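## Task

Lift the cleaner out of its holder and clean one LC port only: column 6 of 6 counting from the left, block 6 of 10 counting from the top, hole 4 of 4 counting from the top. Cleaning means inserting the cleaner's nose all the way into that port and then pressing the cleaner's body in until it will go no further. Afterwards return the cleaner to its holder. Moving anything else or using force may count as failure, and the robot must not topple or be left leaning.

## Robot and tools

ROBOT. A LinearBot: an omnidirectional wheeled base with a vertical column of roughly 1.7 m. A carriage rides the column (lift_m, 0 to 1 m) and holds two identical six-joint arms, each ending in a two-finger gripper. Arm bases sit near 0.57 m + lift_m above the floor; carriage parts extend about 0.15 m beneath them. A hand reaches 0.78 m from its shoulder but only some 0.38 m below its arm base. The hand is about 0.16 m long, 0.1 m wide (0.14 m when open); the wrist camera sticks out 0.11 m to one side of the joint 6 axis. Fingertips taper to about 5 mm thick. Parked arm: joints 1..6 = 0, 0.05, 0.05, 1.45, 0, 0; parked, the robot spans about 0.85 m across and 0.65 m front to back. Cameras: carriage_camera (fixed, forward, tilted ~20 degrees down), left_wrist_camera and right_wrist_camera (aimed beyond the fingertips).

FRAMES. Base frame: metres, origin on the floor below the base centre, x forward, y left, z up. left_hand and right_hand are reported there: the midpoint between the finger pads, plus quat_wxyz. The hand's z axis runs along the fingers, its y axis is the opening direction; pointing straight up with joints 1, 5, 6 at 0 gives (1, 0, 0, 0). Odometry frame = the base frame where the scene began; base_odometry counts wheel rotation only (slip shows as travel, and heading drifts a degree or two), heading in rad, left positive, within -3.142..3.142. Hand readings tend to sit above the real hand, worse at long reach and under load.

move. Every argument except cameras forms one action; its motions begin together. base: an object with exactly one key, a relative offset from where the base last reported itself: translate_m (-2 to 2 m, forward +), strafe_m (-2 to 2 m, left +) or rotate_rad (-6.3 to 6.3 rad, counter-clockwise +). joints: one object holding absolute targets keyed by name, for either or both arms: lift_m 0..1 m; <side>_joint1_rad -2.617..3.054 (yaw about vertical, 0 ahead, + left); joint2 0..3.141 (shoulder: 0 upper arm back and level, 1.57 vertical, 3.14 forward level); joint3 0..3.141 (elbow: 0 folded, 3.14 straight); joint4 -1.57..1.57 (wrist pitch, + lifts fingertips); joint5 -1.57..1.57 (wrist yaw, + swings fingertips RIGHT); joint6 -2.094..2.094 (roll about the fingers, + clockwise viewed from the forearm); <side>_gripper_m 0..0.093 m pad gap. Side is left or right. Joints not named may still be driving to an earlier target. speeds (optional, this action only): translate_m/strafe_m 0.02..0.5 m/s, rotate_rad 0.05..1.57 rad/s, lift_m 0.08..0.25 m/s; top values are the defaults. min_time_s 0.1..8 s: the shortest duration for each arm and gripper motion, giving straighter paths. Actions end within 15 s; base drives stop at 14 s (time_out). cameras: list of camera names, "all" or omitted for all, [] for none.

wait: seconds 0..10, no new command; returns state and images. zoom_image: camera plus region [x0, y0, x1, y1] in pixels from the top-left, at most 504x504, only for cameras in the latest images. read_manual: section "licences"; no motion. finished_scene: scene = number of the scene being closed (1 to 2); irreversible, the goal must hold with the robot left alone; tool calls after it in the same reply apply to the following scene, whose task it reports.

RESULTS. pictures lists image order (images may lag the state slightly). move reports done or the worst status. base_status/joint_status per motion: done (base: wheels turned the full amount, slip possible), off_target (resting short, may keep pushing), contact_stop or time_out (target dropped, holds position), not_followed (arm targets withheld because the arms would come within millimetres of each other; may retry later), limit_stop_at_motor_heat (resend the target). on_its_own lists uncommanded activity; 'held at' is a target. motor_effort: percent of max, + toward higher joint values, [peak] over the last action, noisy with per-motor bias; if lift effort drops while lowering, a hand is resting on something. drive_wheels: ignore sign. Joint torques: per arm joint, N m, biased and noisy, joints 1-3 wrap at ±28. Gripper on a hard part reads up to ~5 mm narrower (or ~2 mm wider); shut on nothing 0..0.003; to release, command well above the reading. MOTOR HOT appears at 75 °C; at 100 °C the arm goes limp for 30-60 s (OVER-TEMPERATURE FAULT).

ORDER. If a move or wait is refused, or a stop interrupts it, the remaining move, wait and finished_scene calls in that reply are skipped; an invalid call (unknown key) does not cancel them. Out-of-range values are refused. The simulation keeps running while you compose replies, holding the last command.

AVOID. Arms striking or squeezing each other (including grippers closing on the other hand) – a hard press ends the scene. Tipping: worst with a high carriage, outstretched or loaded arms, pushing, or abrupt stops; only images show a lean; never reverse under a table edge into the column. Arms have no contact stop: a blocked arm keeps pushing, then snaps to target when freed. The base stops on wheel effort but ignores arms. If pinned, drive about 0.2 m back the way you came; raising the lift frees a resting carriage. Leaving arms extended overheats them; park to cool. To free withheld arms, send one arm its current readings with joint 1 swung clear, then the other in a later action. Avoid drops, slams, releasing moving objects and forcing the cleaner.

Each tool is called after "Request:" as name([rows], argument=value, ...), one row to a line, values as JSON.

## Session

Request:
move()

Scene clock: 0.00 s.
Joint torques (N m): no reading
base_odometry: x=+0.000 y=+0.000 heading=+0.000
base_status: not commanded
joint_positions: lift_m=+0.300 left_joint1_rad=+0.016 left_joint2_rad=+0.057 left_joint3_rad=+0.044 left_joint4_rad=+1.459 left_joint5_rad=-0.006 left_joint6_rad=-0.012 left_gripper_m=+0.09396 right_joint1_rad=-0.002 right_joint2_rad=+0.057 right_joint3_rad=+0.055 right_joint4_rad=+1.420 right_joint5_rad=+0.045 right_joint6_rad=-0.033 right_gripper_m=+0.09396
joint_status: not commanded
motor_effort: lift_m=+23 drive_wheels=+0
left_hand: x=+0.2600 y=+0.3064 z=+1.2924 quat_wxyz=(+0.998, -0.004, +0.063, +0.003) (m; base frame)
right_hand: x=+0.2656 y=-0.3127 z=+1.2941 quat_wxyz=(+0.997, +0.021, +0.076, -0.019) (m; base frame)
pictures: carriage_camera, left_wrist_camera, right_wrist_camera
Images, in order (width x height): carriage_camera 672x504, left_wrist_camera 672x504, right_wrist_camera 672x504.

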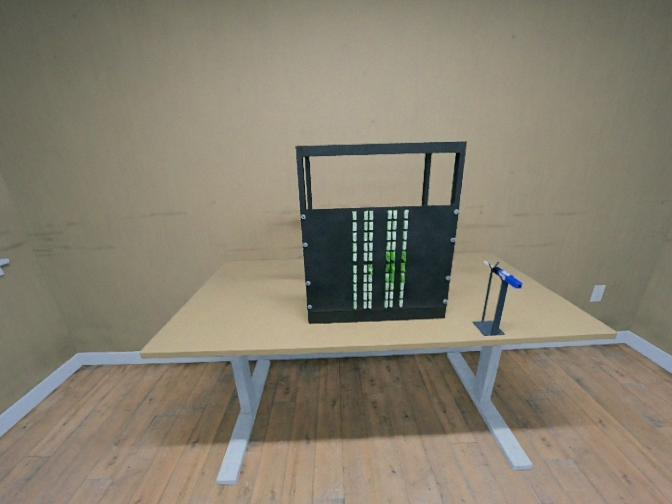

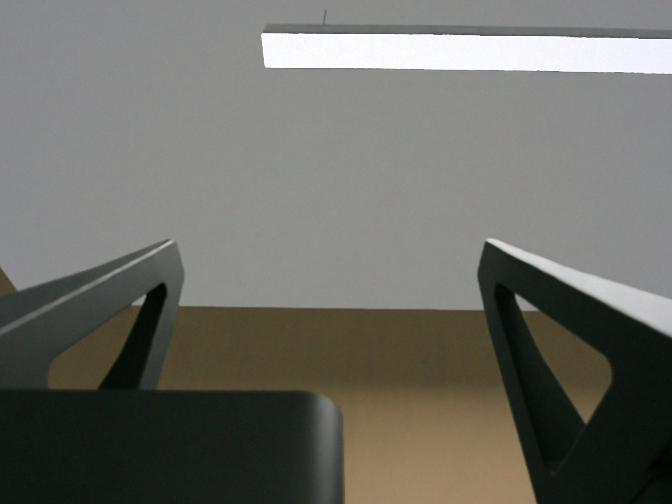

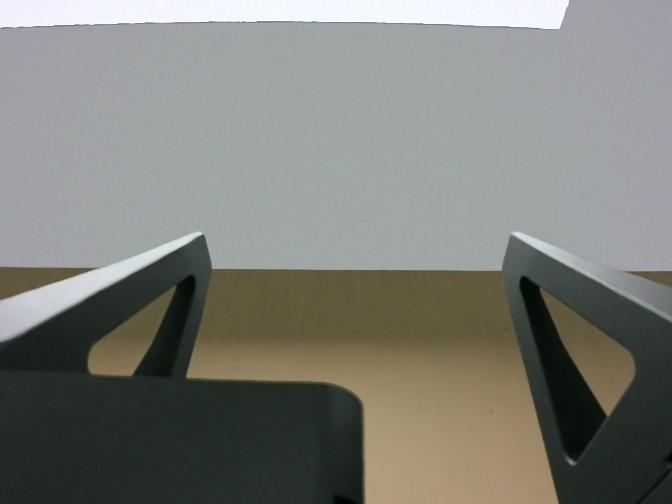

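Request:
zoom_image(camera="carriage_camera", region=[340, 190, 480, 330])

Request:
zoom_image(camera="carriage_camera", region=[460, 245, 540, 345])

Scaled by 3.600 from the camera's 672x504 image, which has a finer 960x720 frame.

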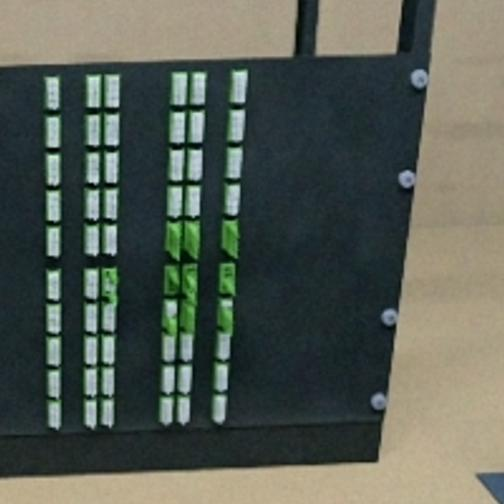

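Scaled by 5.040 from the camera's 672x504 image, which has a finer 960x720 frame.

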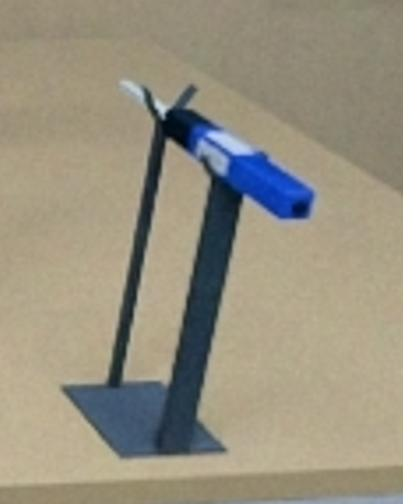

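Request:
move(base={"rotate_rad": 0.045}, speeds={"rotate_rad": 0.3}, cameras=[])

Request:
move(base={"strafe_m": -0.21}, speeds={"strafe_m": 0.15}, cameras=["carriage_camera"])

Request:
zoom_image(camera="carriage_camera", region=[380, 240, 480, 350])

Scene clock: 23.97 s.
Joint torques (N m): left_arm=[0.01 3.43 6.5 -0.11 -0.01 -0.1] | right_arm=[-0.64 4.16 7.54 0.12 -0.14 0.02]
move: done
base_odometry: x=+0.000 y=+0.000 heading=+0.044
base_status: done
joint_positions: lift_m=+0.300 left_joint1_rad=+0.016 left_joint2_rad=+0.057 left_joint3_rad=+0.044 left_joint4_rad=+1.459 left_joint5_rad=-0.006 left_joint6_rad=-0.012 left_gripper_m=+0.09396 right_joint1_rad=-0.002 right_joint2_rad=+0.057 right_joint3_rad=+0.055 right_joint4_rad=+1.419 right_joint5_rad=+0.045 right_joint6_rad=-0.033 right_gripper_m=+0.09396
joint_status: not commanded
motor_effort: lift_m=+24(25) drive_wheels=-7(10)
left_hand: x=+0.2600 y=+0.3064 z=+1.2924 quat_wxyz=(+0.998, -0.004, +0.063, +0.003) (m; base frame)
right_hand: x=+0.2659 y=-0.3127 z=+1.2940 quat_wxyz=(+0.997, +0.021, +0.077, -0.019) (m; base frame)
pictures: none
No camera images: "cameras" was empty.

Scene clock: 26.27 s.
Joint torques (N m): left_arm=[-0.01 3.47 6.53 -0.1 0.02 -0.1] | right_arm=[-0.55 4.19 7.6 0.12 -0.14 0.01]
move: done
base_odometry: x=+0.009 y=-0.210 heading=+0.044
base_status: done
joint_positions: lift_m=+0.300 left_joint1_rad=+0.016 left_joint2_rad=+0.057 left_joint3_rad=+0.044 left_joint4_rad=+1.458 left_joint5_rad=-0.006 left_joint6_rad=-0.012 left_gripper_m=+0.09396 right_joint1_rad=-0.002 right_joint2_rad=+0.057 right_joint3_rad=+0.055 right_joint4_rad=+1.419 right_joint5_rad=+0.045 right_joint6_rad=-0.033 right_gripper_m=+0.09396
joint_status: not commanded
motor_effort: lift_m=+22(26) drive_wheels=+0(14)
left_hand: x=+0.2602 y=+0.3064 z=+1.2924 quat_wxyz=(+0.998, -0.004, +0.063, +0.003) (m; base frame)
right_hand: x=+0.2659 y=-0.3127 z=+1.2940 quat_wxyz=(+0.997, +0.021, +0.077, -0.019) (m; base frame)
pictures: carriage_camera
Images, in order (width x height): carriage_camera 672x504.

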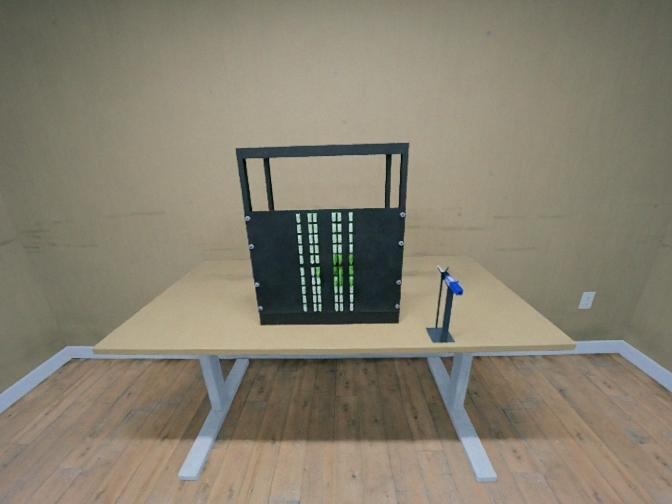

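Scaled by 4.582 from the camera's 672x504 image, which has a finer 960x720 frame.

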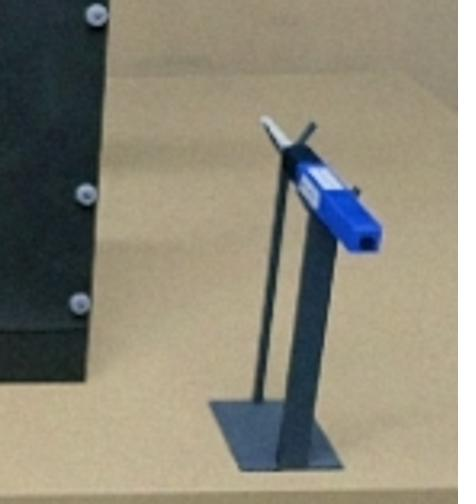

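Request:
move(joints={"lift_m": 0.308, "right_joint1_rad": 0, "right_joint2_rad": 1.8193, "right_joint3_rad": 0.6, "right_joint4_rad": 1.228, "right_joint5_rad": 0, "right_joint6_rad": 0, "right_gripper_m": 0.045}, min_time_s=3, cameras=["carriage_camera", "right_wrist_camera"])

Request:
zoom_image(camera="right_wrist_camera", region=[270, 0, 420, 250])

Scene clock: 37.00 s.
Joint torques (N m): left_arm=[-0.01 3.47 6.57 -0.1 0.01 -0.1] | right_arm=[-0.51 -5.89 9.11 2.62 -0.21 0.13]
move: done
base_odometry: x=+0.009 y=-0.210 heading=+0.044
base_status: not commanded
joint_positions: lift_m=+0.308 left_joint1_rad=+0.016 left_joint2_rad=+0.057 left_joint3_rad=+0.044 left_joint4_rad=+1.458 left_joint5_rad=-0.006 left_joint6_rad=-0.012 left_gripper_m=+0.09396 right_joint1_rad=-0.002 right_joint2_rad=+1.807 right_joint3_rad=+0.573 right_joint4_rad=+1.237 right_joint5_rad=+0.009 right_joint6_rad=-0.009 right_gripper_m=+0.04513
joint_status: all done
motor_effort: lift_m=+23(30) drive_wheels=+0(2)
left_hand: x=+0.2602 y=+0.3064 z=+1.3002 quat_wxyz=(+0.998, -0.004, +0.063, +0.003) (m; base frame)
right_hand: x=+0.6924 y=-0.3071 z=+1.0304 quat_wxyz=(+0.708, +0.000, +0.706, -0.007) (m; base frame)
pictures: carriage_camera, right_wrist_camera
Images, in order (width x height): carriage_camera 672x504, right_wrist_camera 672x504.

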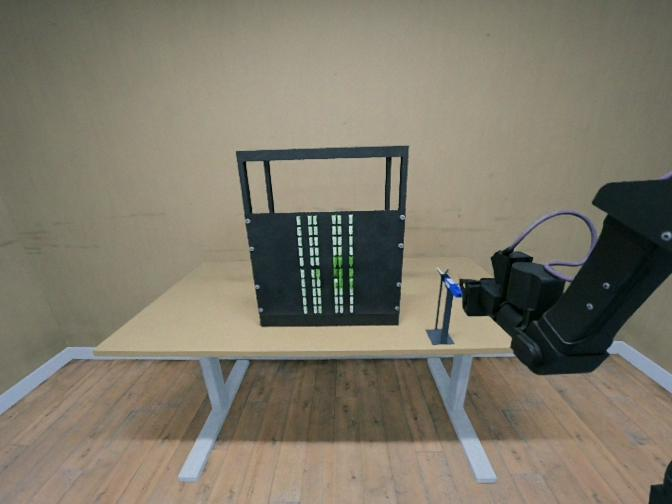

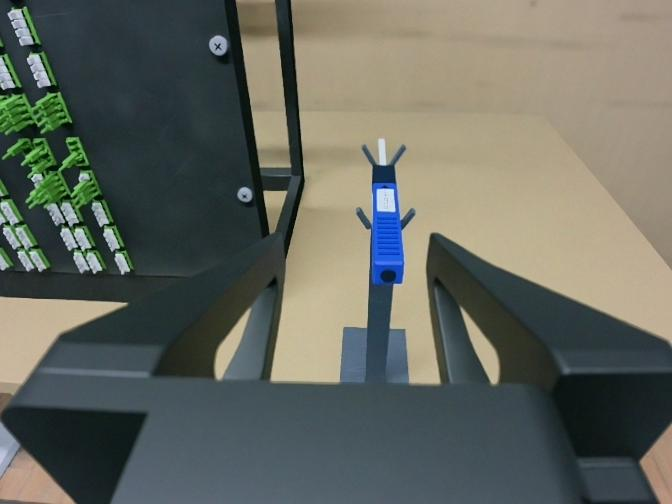

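Scaled by 2.016 from the camera's 672x504 image, which has a finer 960x720 frame.

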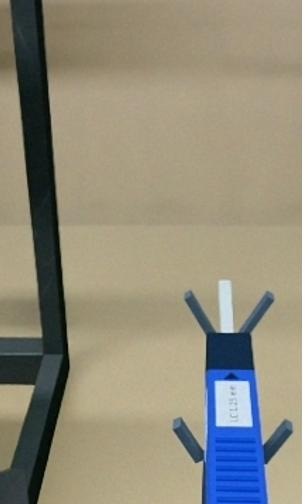

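Request:
move(base={"strafe_m": -0.015}, joints={"right_joint6_rad": 0.012, "right_joint5_rad": -0.004}, speeds={"strafe_m": 0.05}, cameras=[])

Request:
move(base={"translate_m": 0.05}, speeds={"translate_m": 0.1}, cameras=["right_wrist_camera"])

Request:
zoom_image(camera="right_wrist_camera", region=[270, 50, 440, 300])

Scene clock: 53.50 s.
Joint torques (N m): left_arm=[-0.02 3.4 6.48 -0.11 0 -0.09] | right_arm=[-0.57 -5.9 9.1 2.63 -0.21 0.12]
move: done
base_odometry: x=+0.010 y=-0.225 heading=+0.044
base_status: done
joint_positions: lift_m=+0.308 left_joint1_rad=+0.016 left_joint2_rad=+0.057 left_joint3_rad=+0.044 left_joint4_rad=+1.458 left_joint5_rad=-0.006 left_joint6_rad=-0.012 left_gripper_m=+0.09396 right_joint1_rad=-0.001 right_joint2_rad=+1.807 right_joint3_rad=+0.573 right_joint4_rad=+1.235 right_joint5_rad=+0.004 right_joint6_rad=+0.003 right_gripper_m=+0.04513
joint_status: all done
motor_effort: lift_m=+25(27) drive_wheels=-1(10)
left_hand: x=+0.2602 y=+0.3064 z=+1.3002 quat_wxyz=(+0.998, -0.004, +0.063, +0.003) (m; base frame)
right_hand: x=+0.6924 y=-0.3059 z=+1.0301 quat_wxyz=(+0.708, +0.003, +0.706, -0.001) (m; base frame)
pictures: none
No camera images: "cameras" was empty.

Scene clock: 54.70 s.
Joint torques (N m): left_arm=[0.01 3.52 6.52 -0.12 0.02 -0.09] | right_arm=[-0.58 -5.96 9.18 2.64 -0.2 0.13]
move: done
base_odometry: x=+0.060 y=-0.223 heading=+0.044
base_status: done
joint_positions: lift_m=+0.308 left_joint1_rad=+0.016 left_joint2_rad=+0.057 left_joint3_rad=+0.044 left_joint4_rad=+1.459 left_joint5_rad=-0.006 left_joint6_rad=-0.012 left_gripper_m=+0.09396 right_joint1_rad=-0.001 right_joint2_rad=+1.807 right_joint3_rad=+0.573 right_joint4_rad=+1.234 right_joint5_rad=+0.004 right_joint6_rad=+0.003 right_gripper_m=+0.04513
joint_status: not commanded
motor_effort: lift_m=+25(27) drive_wheels=-4(10)
left_hand: x=+0.2600 y=+0.3064 z=+1.3002 quat_wxyz=(+0.998, -0.004, +0.063, +0.003) (m; base frame)
right_hand: x=+0.6924 y=-0.3059 z=+1.0298 quat_wxyz=(+0.707, +0.003, +0.707, -0.001) (m; base frame)
pictures: right_wrist_camera
Images, in order (width x height): right_wrist_camera 672x504.

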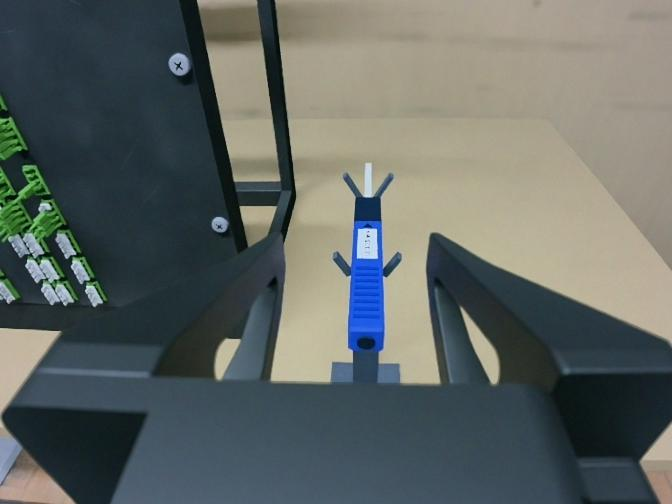

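Scaled by 2.016 from the camera's 672x504 image, which has a finer 960x720 frame.

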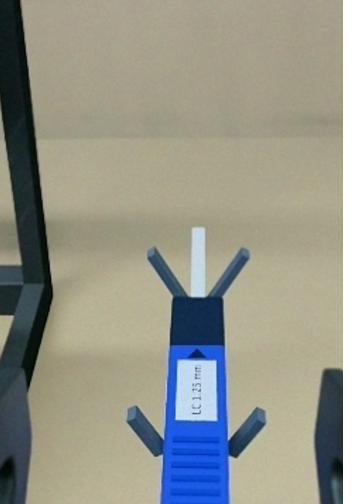

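Request:
move(joints={"lift_m": 0.258}, speeds={"lift_m": 0.1}, cameras=["right_wrist_camera"])

Request:
zoom_image(camera="right_wrist_camera", region=[270, 50, 440, 300])

Scene clock: 60.33 s.
Joint torques (N m): left_arm=[-0.06 3.43 6.52 -0.09 0.01 -0.09] | right_arm=[-0.55 -6.52 8.51 2.71 -0.2 0.13]
move: done
base_odometry: x=+0.060 y=-0.223 heading=+0.044
base_status: not commanded
joint_positions: lift_m=+0.258 left_joint1_rad=+0.016 left_joint2_rad=+0.057 left_joint3_rad=+0.044 left_joint4_rad=+1.459 left_joint5_rad=-0.006 left_joint6_rad=-0.012 left_gripper_m=+0.09396 right_joint1_rad=-0.001 right_joint2_rad=+1.813 right_joint3_rad=+0.579 right_joint4_rad=+1.228 right_joint5_rad=+0.004 right_joint6_rad=+0.003 right_gripper_m=+0.04513
joint_status: all done
motor_effort: lift_m=+22(23) drive_wheels=-3(5)
left_hand: x=+0.2600 y=+0.3064 z=+1.2507 quat_wxyz=(+0.998, -0.004, +0.063, +0.003) (m; base frame)
right_hand: x=+0.6940 y=-0.3059 z=+0.9781 quat_wxyz=(+0.705, +0.003, +0.709, -0.001) (m; base frame)
pictures: right_wrist_camera
Images, in order (width x height): right_wrist_camera 672x504.

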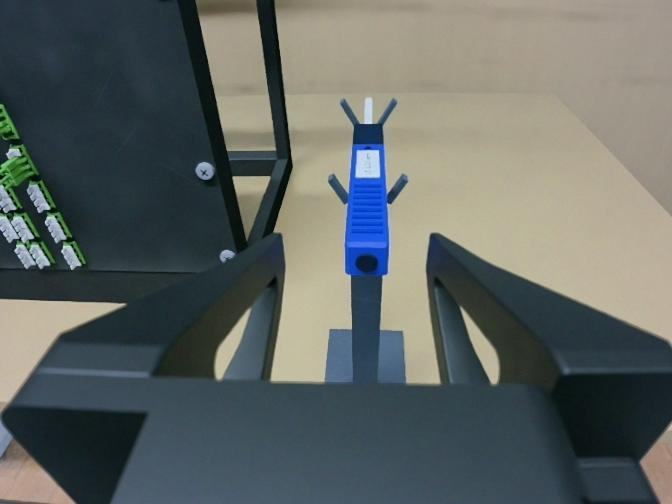

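Scaled by 2.016 from the camera's 672x504 image, which has a finer 960x720 frame.

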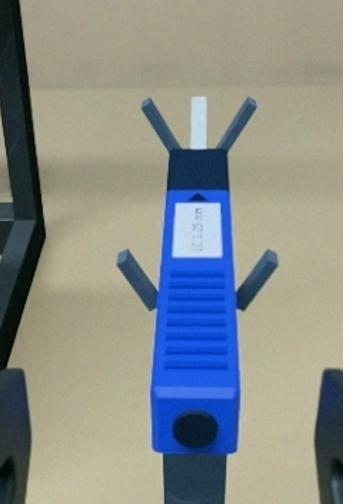

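Request:
move(base={"rotate_rad": -0.006}, speeds={"rotate_rad": 0.05}, cameras=[])

Request:
move(base={"translate_m": 0.03}, speeds={"translate_m": 0.05}, cameras=["right_wrist_camera"])

Request:
zoom_image(camera="right_wrist_camera", region=[270, 60, 440, 310])

Scene clock: 69.13 s.
Joint torques (N m): left_arm=[-0.05 3.37 6.52 -0.12 0.01 -0.08] | right_arm=[-0.51 -6.5 8.49 2.71 -0.19 0.12]
move: done
base_odometry: x=+0.060 y=-0.223 heading=+0.038
base_status: done
joint_positions: lift_m=+0.258 left_joint1_rad=+0.016 left_joint2_rad=+0.057 left_joint3_rad=+0.044 left_joint4_rad=+1.459 left_joint5_rad=-0.006 left_joint6_rad=-0.012 left_gripper_m=+0.09396 right_joint1_rad=-0.002 right_joint2_rad=+1.813 right_joint3_rad=+0.579 right_joint4_rad=+1.228 right_joint5_rad=+0.003 right_joint6_rad=+0.003 right_gripper_m=+0.04513
joint_status: not commanded
motor_effort: lift_m=+19(23) drive_wheels=-4(5)
left_hand: x=+0.2600 y=+0.3064 z=+1.2507 quat_wxyz=(+0.998, -0.004, +0.063, +0.003) (m; base frame)
right_hand: x=+0.6939 y=-0.3062 z=+0.9781 quat_wxyz=(+0.705, +0.003, +0.709, -0.001) (m; base frame)
pictures: none
No camera images: "cameras" was empty.

Scene clock: 70.23 s.
Joint torques (N m): left_arm=[-0.08 3.44 6.57 -0.12 0 -0.1] | right_arm=[-0.49 -6.5 8.5 2.71 -0.2 0.12]
move: done
base_odometry: x=+0.090 y=-0.222 heading=+0.038
base_status: done
joint_positions: lift_m=+0.258 left_joint1_rad=+0.016 left_joint2_rad=+0.057 left_joint3_rad=+0.044 left_joint4_rad=+1.459 left_joint5_rad=-0.006 left_joint6_rad=-0.012 left_gripper_m=+0.09396 right_joint1_rad=-0.002 right_joint2_rad=+1.813 right_joint3_rad=+0.579 right_joint4_rad=+1.228 right_joint5_rad=+0.003 right_joint6_rad=+0.003 right_gripper_m=+0.04513
joint_status: not commanded
motor_effort: lift_m=+22(24) drive_wheels=-4(11)
left_hand: x=+0.2600 y=+0.3064 z=+1.2507 quat_wxyz=(+0.998, -0.004, +0.063, +0.003) (m; base frame)
right_hand: x=+0.6940 y=-0.3062 z=+0.9782 quat_wxyz=(+0.705, +0.003, +0.709, -0.001) (m; base frame)
pictures: right_wrist_camera
Images, in order (width x height): right_wrist_camera 672x504.

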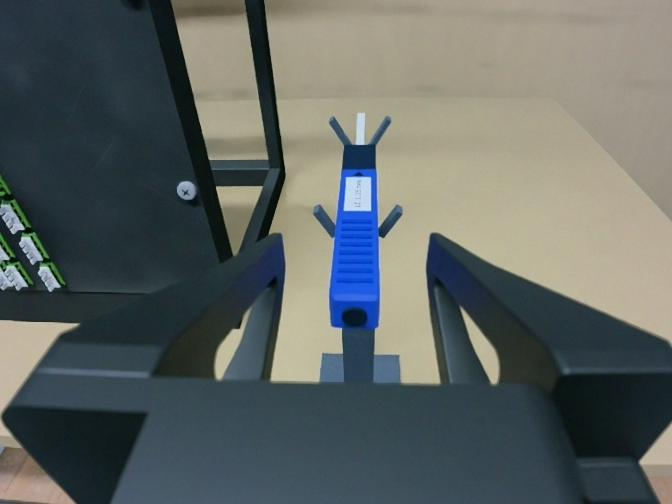

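Scaled by 2.016 from the camera's 672x504 image, which has a finer 960x720 frame.

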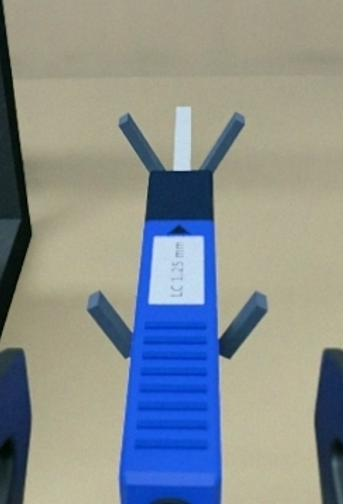

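Request:
move(joints={"left_joint1_rad": -0.9, "left_joint5_rad": -0.037, "left_joint6_rad": 0.043, "left_gripper_m": 0.01}, min_time_s=1.5, cameras=[])

Request:
move(joints={"left_joint1_rad": -0.8, "left_joint2_rad": 2.1, "left_joint3_rad": 1.17, "left_joint4_rad": 1.5}, min_time_s=3, cameras=["carriage_camera"])

Request:
move(joints={"left_joint1_rad": -0.795, "left_joint2_rad": 2.61, "left_joint3_rad": 1.765, "left_joint4_rad": 1.10}, min_time_s=3)

Scene clock: 83.83 s.
Joint torques (N m): left_arm=[-0.73 3.47 6.52 -0.11 -0.11 0.02] | right_arm=[-0.51 -6.5 8.5 2.71 -0.19 0.12]
move: done
base_odometry: x=+0.090 y=-0.222 heading=+0.038
base_status: not commanded
joint_positions: lift_m=+0.258 left_joint1_rad=-0.892 left_joint2_rad=+0.057 left_joint3_rad=+0.044 left_joint4_rad=+1.459 left_joint5_rad=-0.026 left_joint6_rad=+0.034 left_gripper_m=+0.01011 right_joint1_rad=-0.002 right_joint2_rad=+1.813 right_joint3_rad=+0.579 right_joint4_rad=+1.228 right_joint5_rad=+0.003 right_joint6_rad=+0.003 right_gripper_m=+0.04513
joint_status: all done
motor_effort: lift_m=+23(23) drive_wheels=-5(6)
left_hand: x=+0.2513 y=+0.2821 z=+1.2506 quat_wxyz=(+0.908, +0.016, +0.062, -0.414) (m; base frame)
right_hand: x=+0.6940 y=-0.3062 z=+0.9782 quat_wxyz=(+0.705, +0.003, +0.709, -0.001) (m; base frame)
pictures: none
No camera images: "cameras" was empty.

Scene clock: 87.13 s.
Joint torques (N m): left_arm=[0.65 -8.55 8.68 1.94 -0.09 -0.03] | right_arm=[-0.5 -6.52 8.47 2.71 -0.19 0.12]
move: done
base_odometry: x=+0.090 y=-0.222 heading=+0.038
base_status: not commanded
joint_positions: lift_m=+0.258 left_joint1_rad=-0.808 left_joint2_rad=+2.082 left_joint3_rad=+1.151 left_joint4_rad=+1.492 left_joint5_rad=-0.029 left_joint6_rad=+0.035 left_gripper_m=+0.01011 right_joint1_rad=-0.002 right_joint2_rad=+1.813 right_joint3_rad=+0.579 right_joint4_rad=+1.228 right_joint5_rad=+0.003 right_joint6_rad=+0.003 right_gripper_m=+0.04513
joint_status: all done
motor_effort: lift_m=+20(24) drive_wheels=-4(5)
left_hand: x=+0.6118 y=-0.0906 z=+1.1350 quat_wxyz=(+0.813, +0.186, +0.447, -0.323) (m; base frame)
right_hand: x=+0.6940 y=-0.3062 z=+0.9782 quat_wxyz=(+0.705, +0.003, +0.709, -0.001) (m; base frame)
pictures: carriage_camera
Images, in order (width x height): carriage_camera 672x504.

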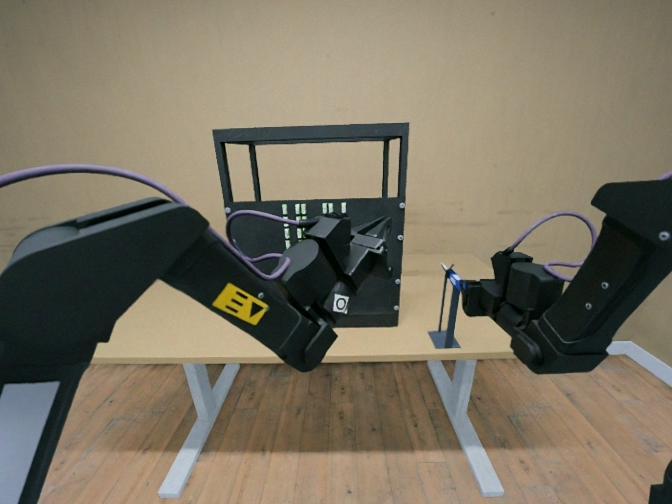

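Scene clock: 90.43 s.
Joint torques (N m): left_arm=[0.75 -11.62 9.43 2.09 -0.1 -0.01] | right_arm=[-0.5 -6.52 8.49 2.71 -0.19 0.12]
move: done
base_odometry: x=+0.090 y=-0.222 heading=+0.038
base_status: not commanded
joint_positions: lift_m=+0.258 left_joint1_rad=-0.804 left_joint2_rad=+2.585 left_joint3_rad=+1.744 left_joint4_rad=+1.112 left_joint5_rad=-0.029 left_joint6_rad=+0.035 left_gripper_m=+0.01011 right_joint1_rad=-0.002 right_joint2_rad=+1.813 right_joint3_rad=+0.579 right_joint4_rad=+1.228 right_joint5_rad=+0.003 right_joint6_rad=+0.003 right_gripper_m=+0.04513
joint_status: all done
motor_effort: lift_m=+21(23) drive_wheels=-3(6)
left_hand: x=+0.7089 y=-0.1878 z=+0.9974 quat_wxyz=(+0.741, +0.236, +0.557, -0.290) (m; base frame)
right_hand: x=+0.6940 y=-0.3062 z=+0.9782 quat_wxyz=(+0.705, +0.003, +0.709, -0.001) (m; base frame)
pictures: carriage_camera, left_wrist_camera, right_wrist_camera
Images, in order (width x height): carriage_camera 672x504, left_wrist_camera 672x504, right_wrist_camera 672x504.

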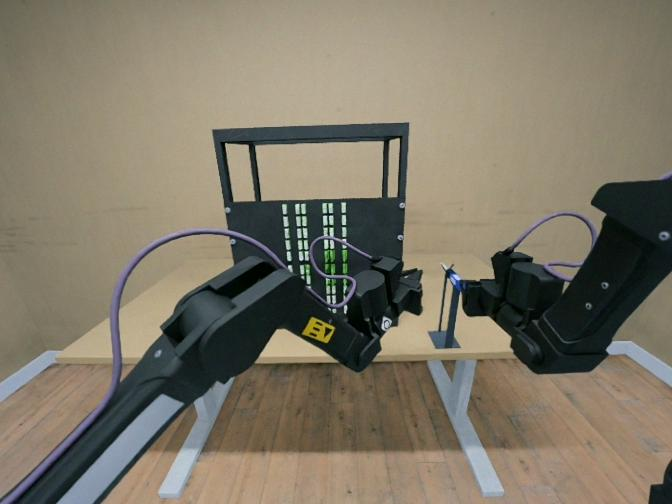

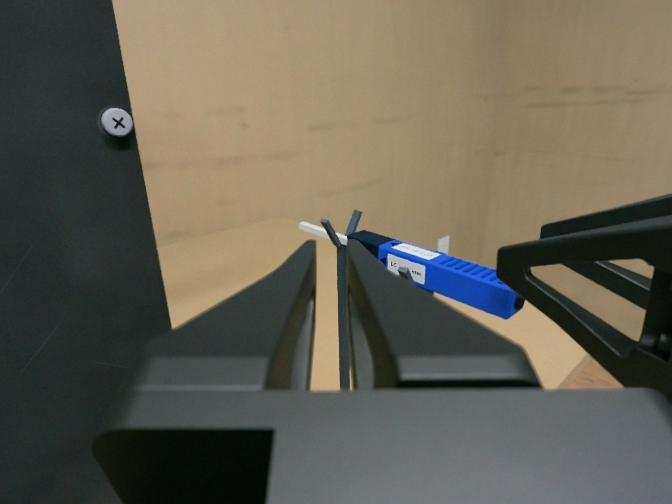

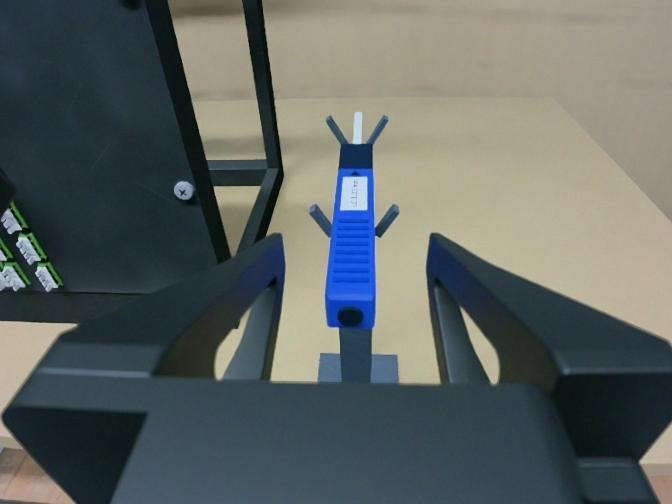

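Request:
move(joints={"lift_m": 0.245}, speeds={"lift_m": 0.08}, cameras=["left_wrist_camera", "right_wrist_camera"])

Request:
zoom_image(camera="left_wrist_camera", region=[290, 190, 540, 340])

Scene clock: 99.23 s.
Joint torques (N m): left_arm=[0.87 -12.57 8.83 2.2 -0.1 -0.02] | right_arm=[-0.49 -6.65 8.42 2.71 -0.19 0.12]
move: done
base_odometry: x=+0.090 y=-0.222 heading=+0.038
base_status: not commanded
joint_positions: lift_m=+0.245 left_joint1_rad=-0.804 left_joint2_rad=+2.595 left_joint3_rad=+1.751 left_joint4_rad=+1.103 left_joint5_rad=-0.029 left_joint6_rad=+0.036 left_gripper_m=+0.01011 right_joint1_rad=-0.002 right_joint2_rad=+1.815 right_joint3_rad=+0.580 right_joint4_rad=+1.228 right_joint5_rad=+0.003 right_joint6_rad=+0.003 right_gripper_m=+0.04513
joint_status: all done
motor_effort: lift_m=+20(22) drive_wheels=-4(5)
left_hand: x=+0.7101 y=-0.1890 z=+0.9790 quat_wxyz=(+0.738, +0.238, +0.561, -0.289) (m; base frame)
right_hand: x=+0.6942 y=-0.3062 z=+0.9648 quat_wxyz=(+0.705, +0.003, +0.710, -0.001) (m; base frame)
pictures: left_wrist_camera, right_wrist_camera
Images, in order (width x height): left_wrist_camera 672x504, right_wrist_camera 672x504.

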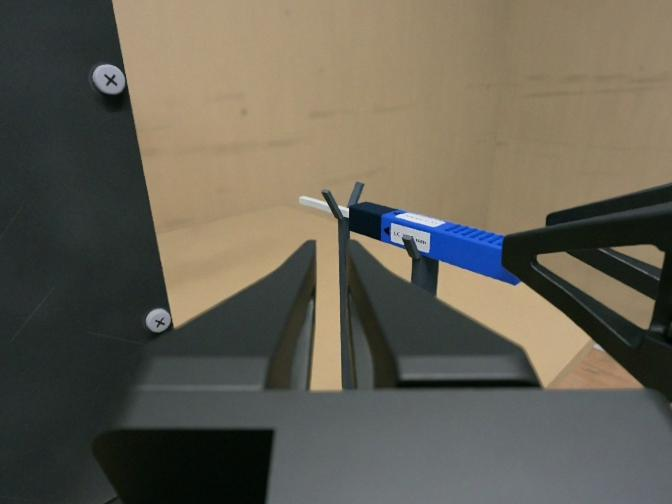

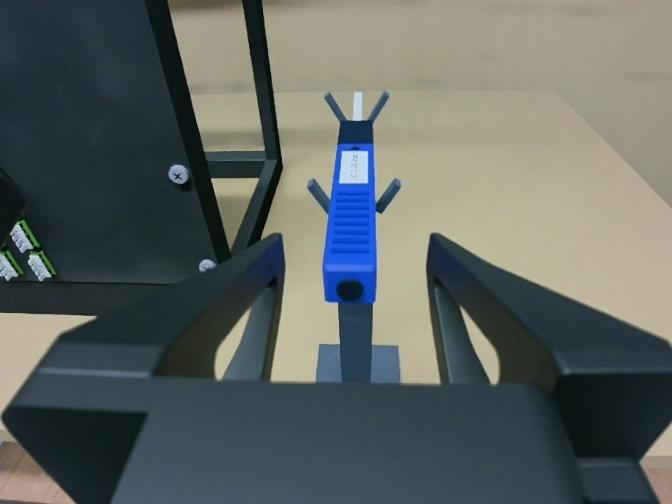

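Scaled by 2.016 from the camera's 672x504 image, which has a finer 960x720 frame.

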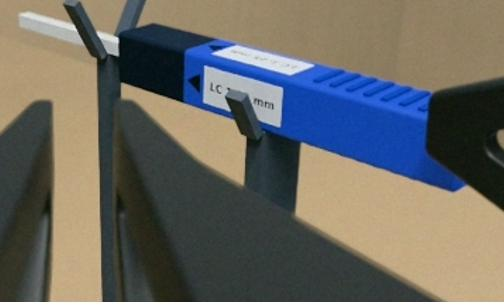

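Request:
move(base={"strafe_m": 0.0017}, joints={"lift_m": 0.242}, speeds={"strafe_m": 0.02}, cameras=[])

Request:
move(base={"translate_m": 0.015}, speeds={"translate_m": 0.04}, cameras=["left_wrist_camera", "right_wrist_camera"])

Request:
zoom_image(camera="right_wrist_camera", region=[270, 80, 440, 330])

Scene clock: 105.30 s.
Joint torques (N m): left_arm=[0.75 -12.62 8.81 2.22 -0.09 -0.03] | right_arm=[-0.65 -6.57 8.39 2.71 -0.16 0.11]
move: done
base_odometry: x=+0.089 y=-0.221 heading=+0.037
base_status: done
joint_positions: lift_m=+0.242 left_joint1_rad=-0.804 left_joint2_rad=+2.596 left_joint3_rad=+1.752 left_joint4_rad=+1.103 left_joint5_rad=-0.029 left_joint6_rad=+0.036 left_gripper_m=+0.01011 right_joint1_rad=+0.000 right_joint2_rad=+1.815 right_joint3_rad=+0.580 right_joint4_rad=+1.228 right_joint5_rad=+0.000 right_joint6_rad=+0.003 right_gripper_m=+0.04513
joint_status: all done
motor_effort: lift_m=+20(20) drive_wheels=+6(7)
left_hand: x=+0.7102 y=-0.1891 z=+0.9757 quat_wxyz=(+0.738, +0.238, +0.562, -0.288) (m; base frame)
right_hand: x=+0.6943 y=-0.3049 z=+0.9619 quat_wxyz=(+0.705, +0.001, +0.710, +0.001) (m; base frame)
pictures: none
No camera images: "cameras" was empty.

Scene clock: 106.13 s.
Joint torques (N m): left_arm=[0.2 -12.59 8.68 2.22 -0.08 -0.02] | right_arm=[-0.59 -6.64 8.38 2.69 -0.16 0.12]
move: done
base_odometry: x=+0.104 y=-0.220 heading=+0.036
base_status: done
joint_positions: lift_m=+0.242 left_joint1_rad=-0.798 left_joint2_rad=+2.596 left_joint3_rad=+1.752 left_joint4_rad=+1.103 left_joint5_rad=-0.030 left_joint6_rad=+0.036 left_gripper_m=+0.01011 right_joint1_rad=+0.000 right_joint2_rad=+1.815 right_joint3_rad=+0.580 right_joint4_rad=+1.229 right_joint5_rad=-0.001 right_joint6_rad=+0.004 right_gripper_m=+0.04513
joint_status: not commanded
motor_effort: lift_m=+19(21) drive_wheels=-4(14)
left_hand: x=+0.7134 y=-0.1860 z=+0.9757 quat_wxyz=(+0.739, +0.236, +0.563, -0.286) (m; base frame)
right_hand: x=+0.6943 y=-0.3047 z=+0.9622 quat_wxyz=(+0.705, +0.001, +0.709, +0.002) (m; base frame)
pictures: left_wrist_camera, right_wrist_camera
Images, in order (width x height): left_wrist_camera 672x504, right_wrist_camera 672x504.

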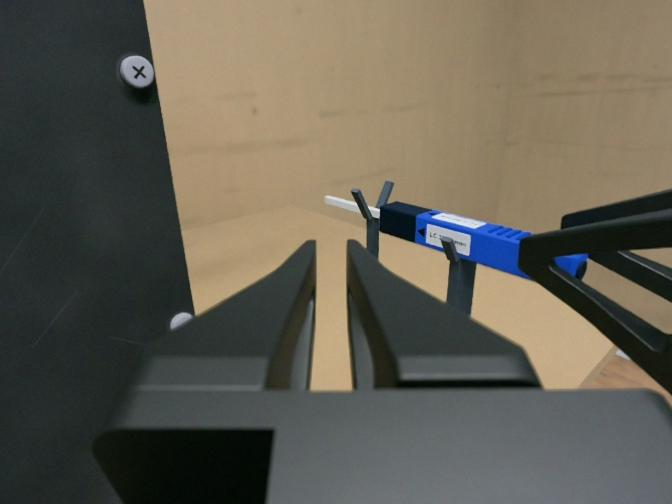

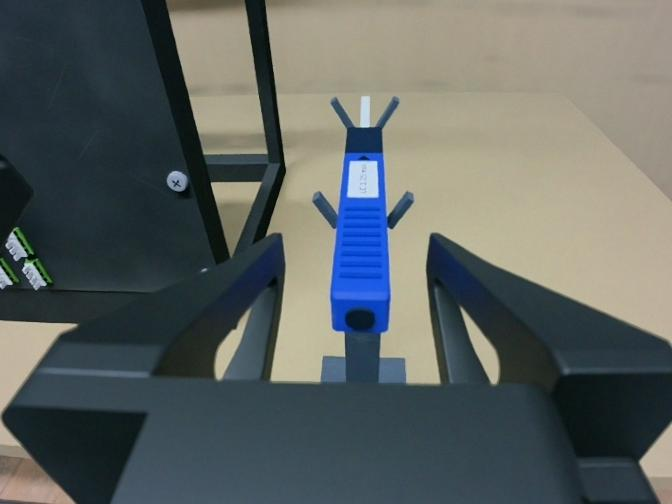

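Scaled by 2.016 from the camera's 672x504 image, which has a finer 960x720 frame.

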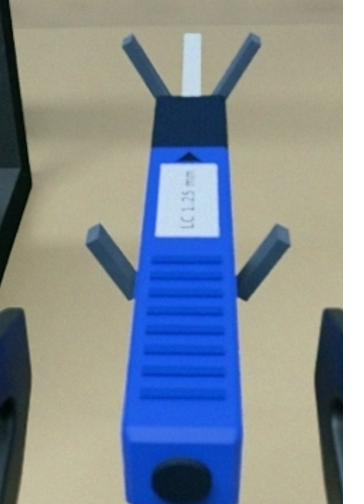

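Request:
move(base={"rotate_rad": -0.003}, speeds={"rotate_rad": 0.05}, cameras=[])

Request:
move(base={"translate_m": 0.014}, speeds={"translate_m": 0.03}, cameras=["left_wrist_camera", "right_wrist_camera"])

Request:
zoom_image(camera="right_wrist_camera", region=[270, 80, 440, 330])

Request:
zoom_image(camera="left_wrist_camera", region=[330, 170, 600, 330])

Scene clock: 111.07 s.
Joint torques (N m): left_arm=[0.13 -12.62 8.76 2.2 -0.09 -0.01] | right_arm=[-0.61 -6.65 8.4 2.7 -0.15 0.11]
move: done
base_odometry: x=+0.105 y=-0.220 heading=+0.033
base_status: done
joint_positions: lift_m=+0.242 left_joint1_rad=-0.797 left_joint2_rad=+2.596 left_joint3_rad=+1.752 left_joint4_rad=+1.103 left_joint5_rad=-0.030 left_joint6_rad=+0.036 left_gripper_m=+0.01011 right_joint1_rad=+0.000 right_joint2_rad=+1.815 right_joint3_rad=+0.580 right_joint4_rad=+1.229 right_joint5_rad=-0.001 right_joint6_rad=+0.004 right_gripper_m=+0.04513
joint_status: not commanded
motor_effort: lift_m=+20(21) drive_wheels=+0(2)
left_hand: x=+0.7136 y=-0.1858 z=+0.9757 quat_wxyz=(+0.739, +0.236, +0.563, -0.286) (m; base frame)
right_hand: x=+0.6943 y=-0.3047 z=+0.9622 quat_wxyz=(+0.705, +0.001, +0.709, +0.002) (m; base frame)
pictures: none
No camera images: "cameras" was empty.

Scene clock: 112.03 s.
Joint torques (N m): left_arm=[0.18 -12.64 8.66 2.2 -0.07 -0.02] | right_arm=[-0.65 -6.68 8.38 2.7 -0.15 0.11]
move: done
base_odometry: x=+0.119 y=-0.220 heading=+0.033
base_status: done
joint_positions: lift_m=+0.242 left_joint1_rad=-0.797 left_joint2_rad=+2.596 left_joint3_rad=+1.752 left_joint4_rad=+1.103 left_joint5_rad=-0.031 left_joint6_rad=+0.036 left_gripper_m=+0.01011 right_joint1_rad=+0.000 right_joint2_rad=+1.815 right_joint3_rad=+0.580 right_joint4_rad=+1.229 right_joint5_rad=-0.001 right_joint6_rad=+0.004 right_gripper_m=+0.04513
joint_status: not commanded
motor_effort: lift_m=+19(22) drive_wheels=-2(9)
left_hand: x=+0.7137 y=-0.1858 z=+0.9757 quat_wxyz=(+0.739, +0.236, +0.563, -0.286) (m; base frame)
right_hand: x=+0.6943 y=-0.3047 z=+0.9622 quat_wxyz=(+0.705, +0.001, +0.709, +0.002) (m; base frame)
pictures: left_wrist_camera, right_wrist_camera
Images, in order (width x height): left_wrist_camera 672x504, right_wrist_camera 672x504.

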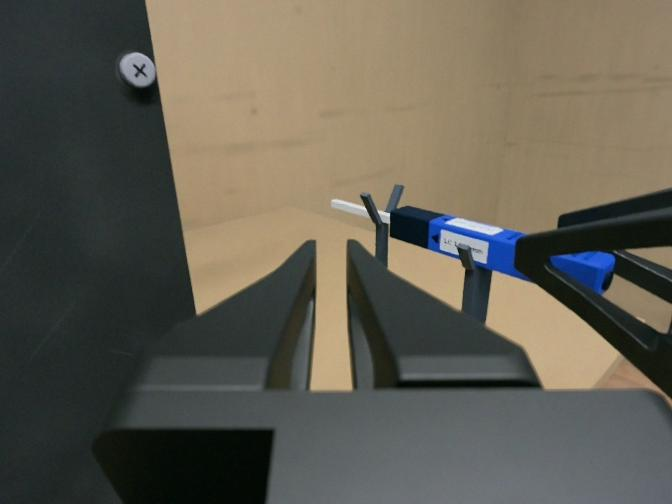

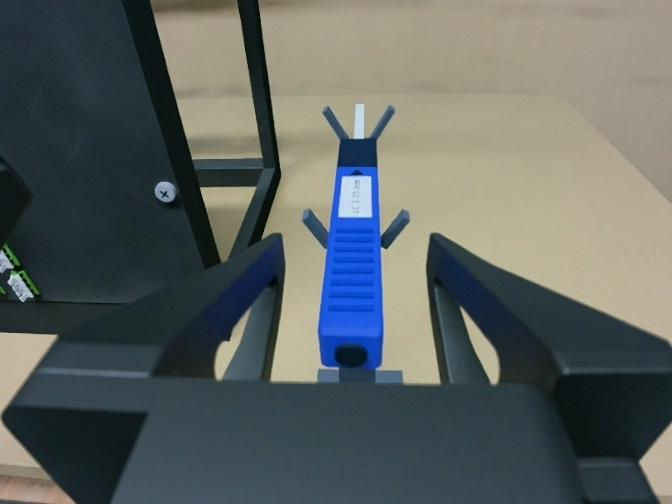

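Scaled by 2.016 from the camera's 672x504 image, which has a finer 960x720 frame.

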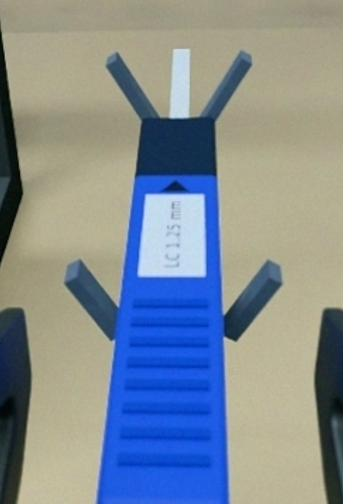

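Scaled by 1.867 from the camera's 672x504 image, which has a finer 960x720 frame.

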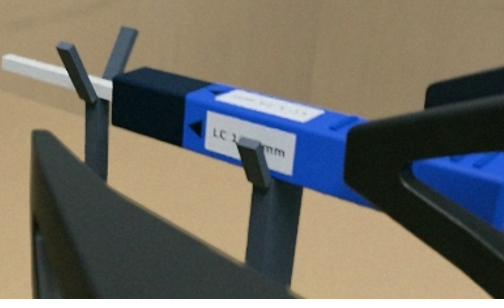

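Request:
move(base={"translate_m": -0.008}, speeds={"translate_m": 0.02}, cameras=["left_wrist_camera", "right_wrist_camera"])

Request:
zoom_image(camera="right_wrist_camera", region=[270, 80, 440, 330])

Scene clock: 119.03 s.
Joint torques (N m): left_arm=[0.16 -12.68 8.75 2.21 -0.07 -0.02] | right_arm=[-0.54 -6.65 8.36 2.71 -0.15 0.11]
move: done
base_odometry: x=+0.111 y=-0.220 heading=+0.033
base_status: done
joint_positions: lift_m=+0.242 left_joint1_rad=-0.797 left_joint2_rad=+2.596 left_joint3_rad=+1.752 left_joint4_rad=+1.103 left_joint5_rad=-0.031 left_joint6_rad=+0.036 left_gripper_m=+0.01011 right_joint1_rad=+0.000 right_joint2_rad=+1.815 right_joint3_rad=+0.580 right_joint4_rad=+1.230 right_joint5_rad=-0.001 right_joint6_rad=+0.004 right_gripper_m=+0.04513
joint_status: not commanded
motor_effort: lift_m=+21(22) drive_wheels=+2(7)
left_hand: x=+0.7137 y=-0.1858 z=+0.9757 quat_wxyz=(+0.739, +0.236, +0.563, -0.286) (m; base frame)
right_hand: x=+0.6943 y=-0.3047 z=+0.9624 quat_wxyz=(+0.705, +0.001, +0.709, +0.002) (m; base frame)
pictures: left_wrist_camera, right_wrist_camera
Images, in order (width x height): left_wrist_camera 672x504, right_wrist_camera 672x504.

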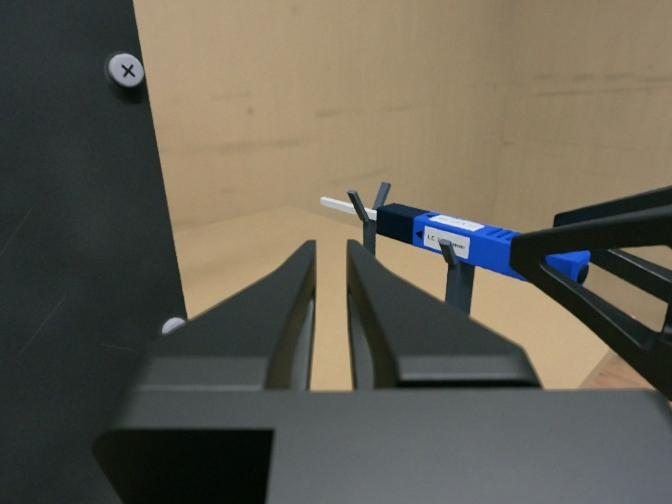

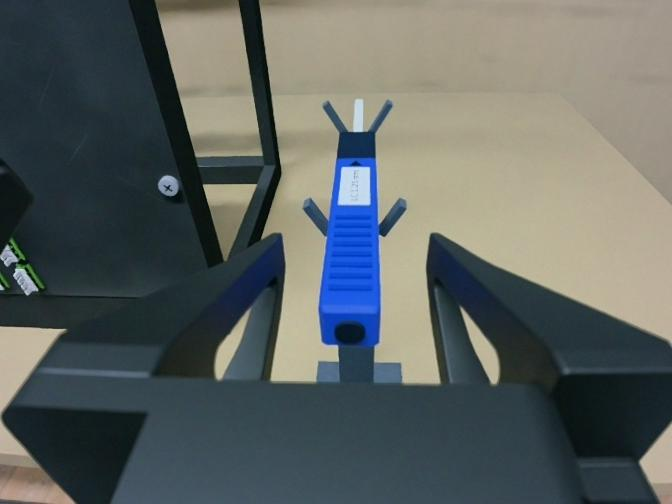

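Scaled by 2.016 from the camera's 672x504 image, which has a finer 960x720 frame.

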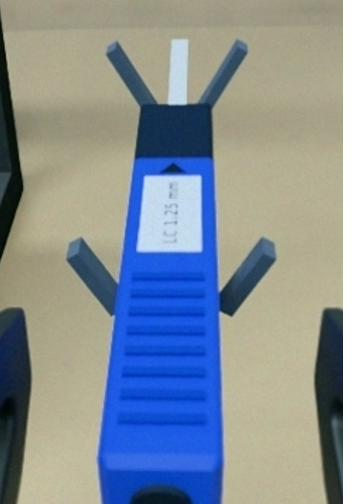

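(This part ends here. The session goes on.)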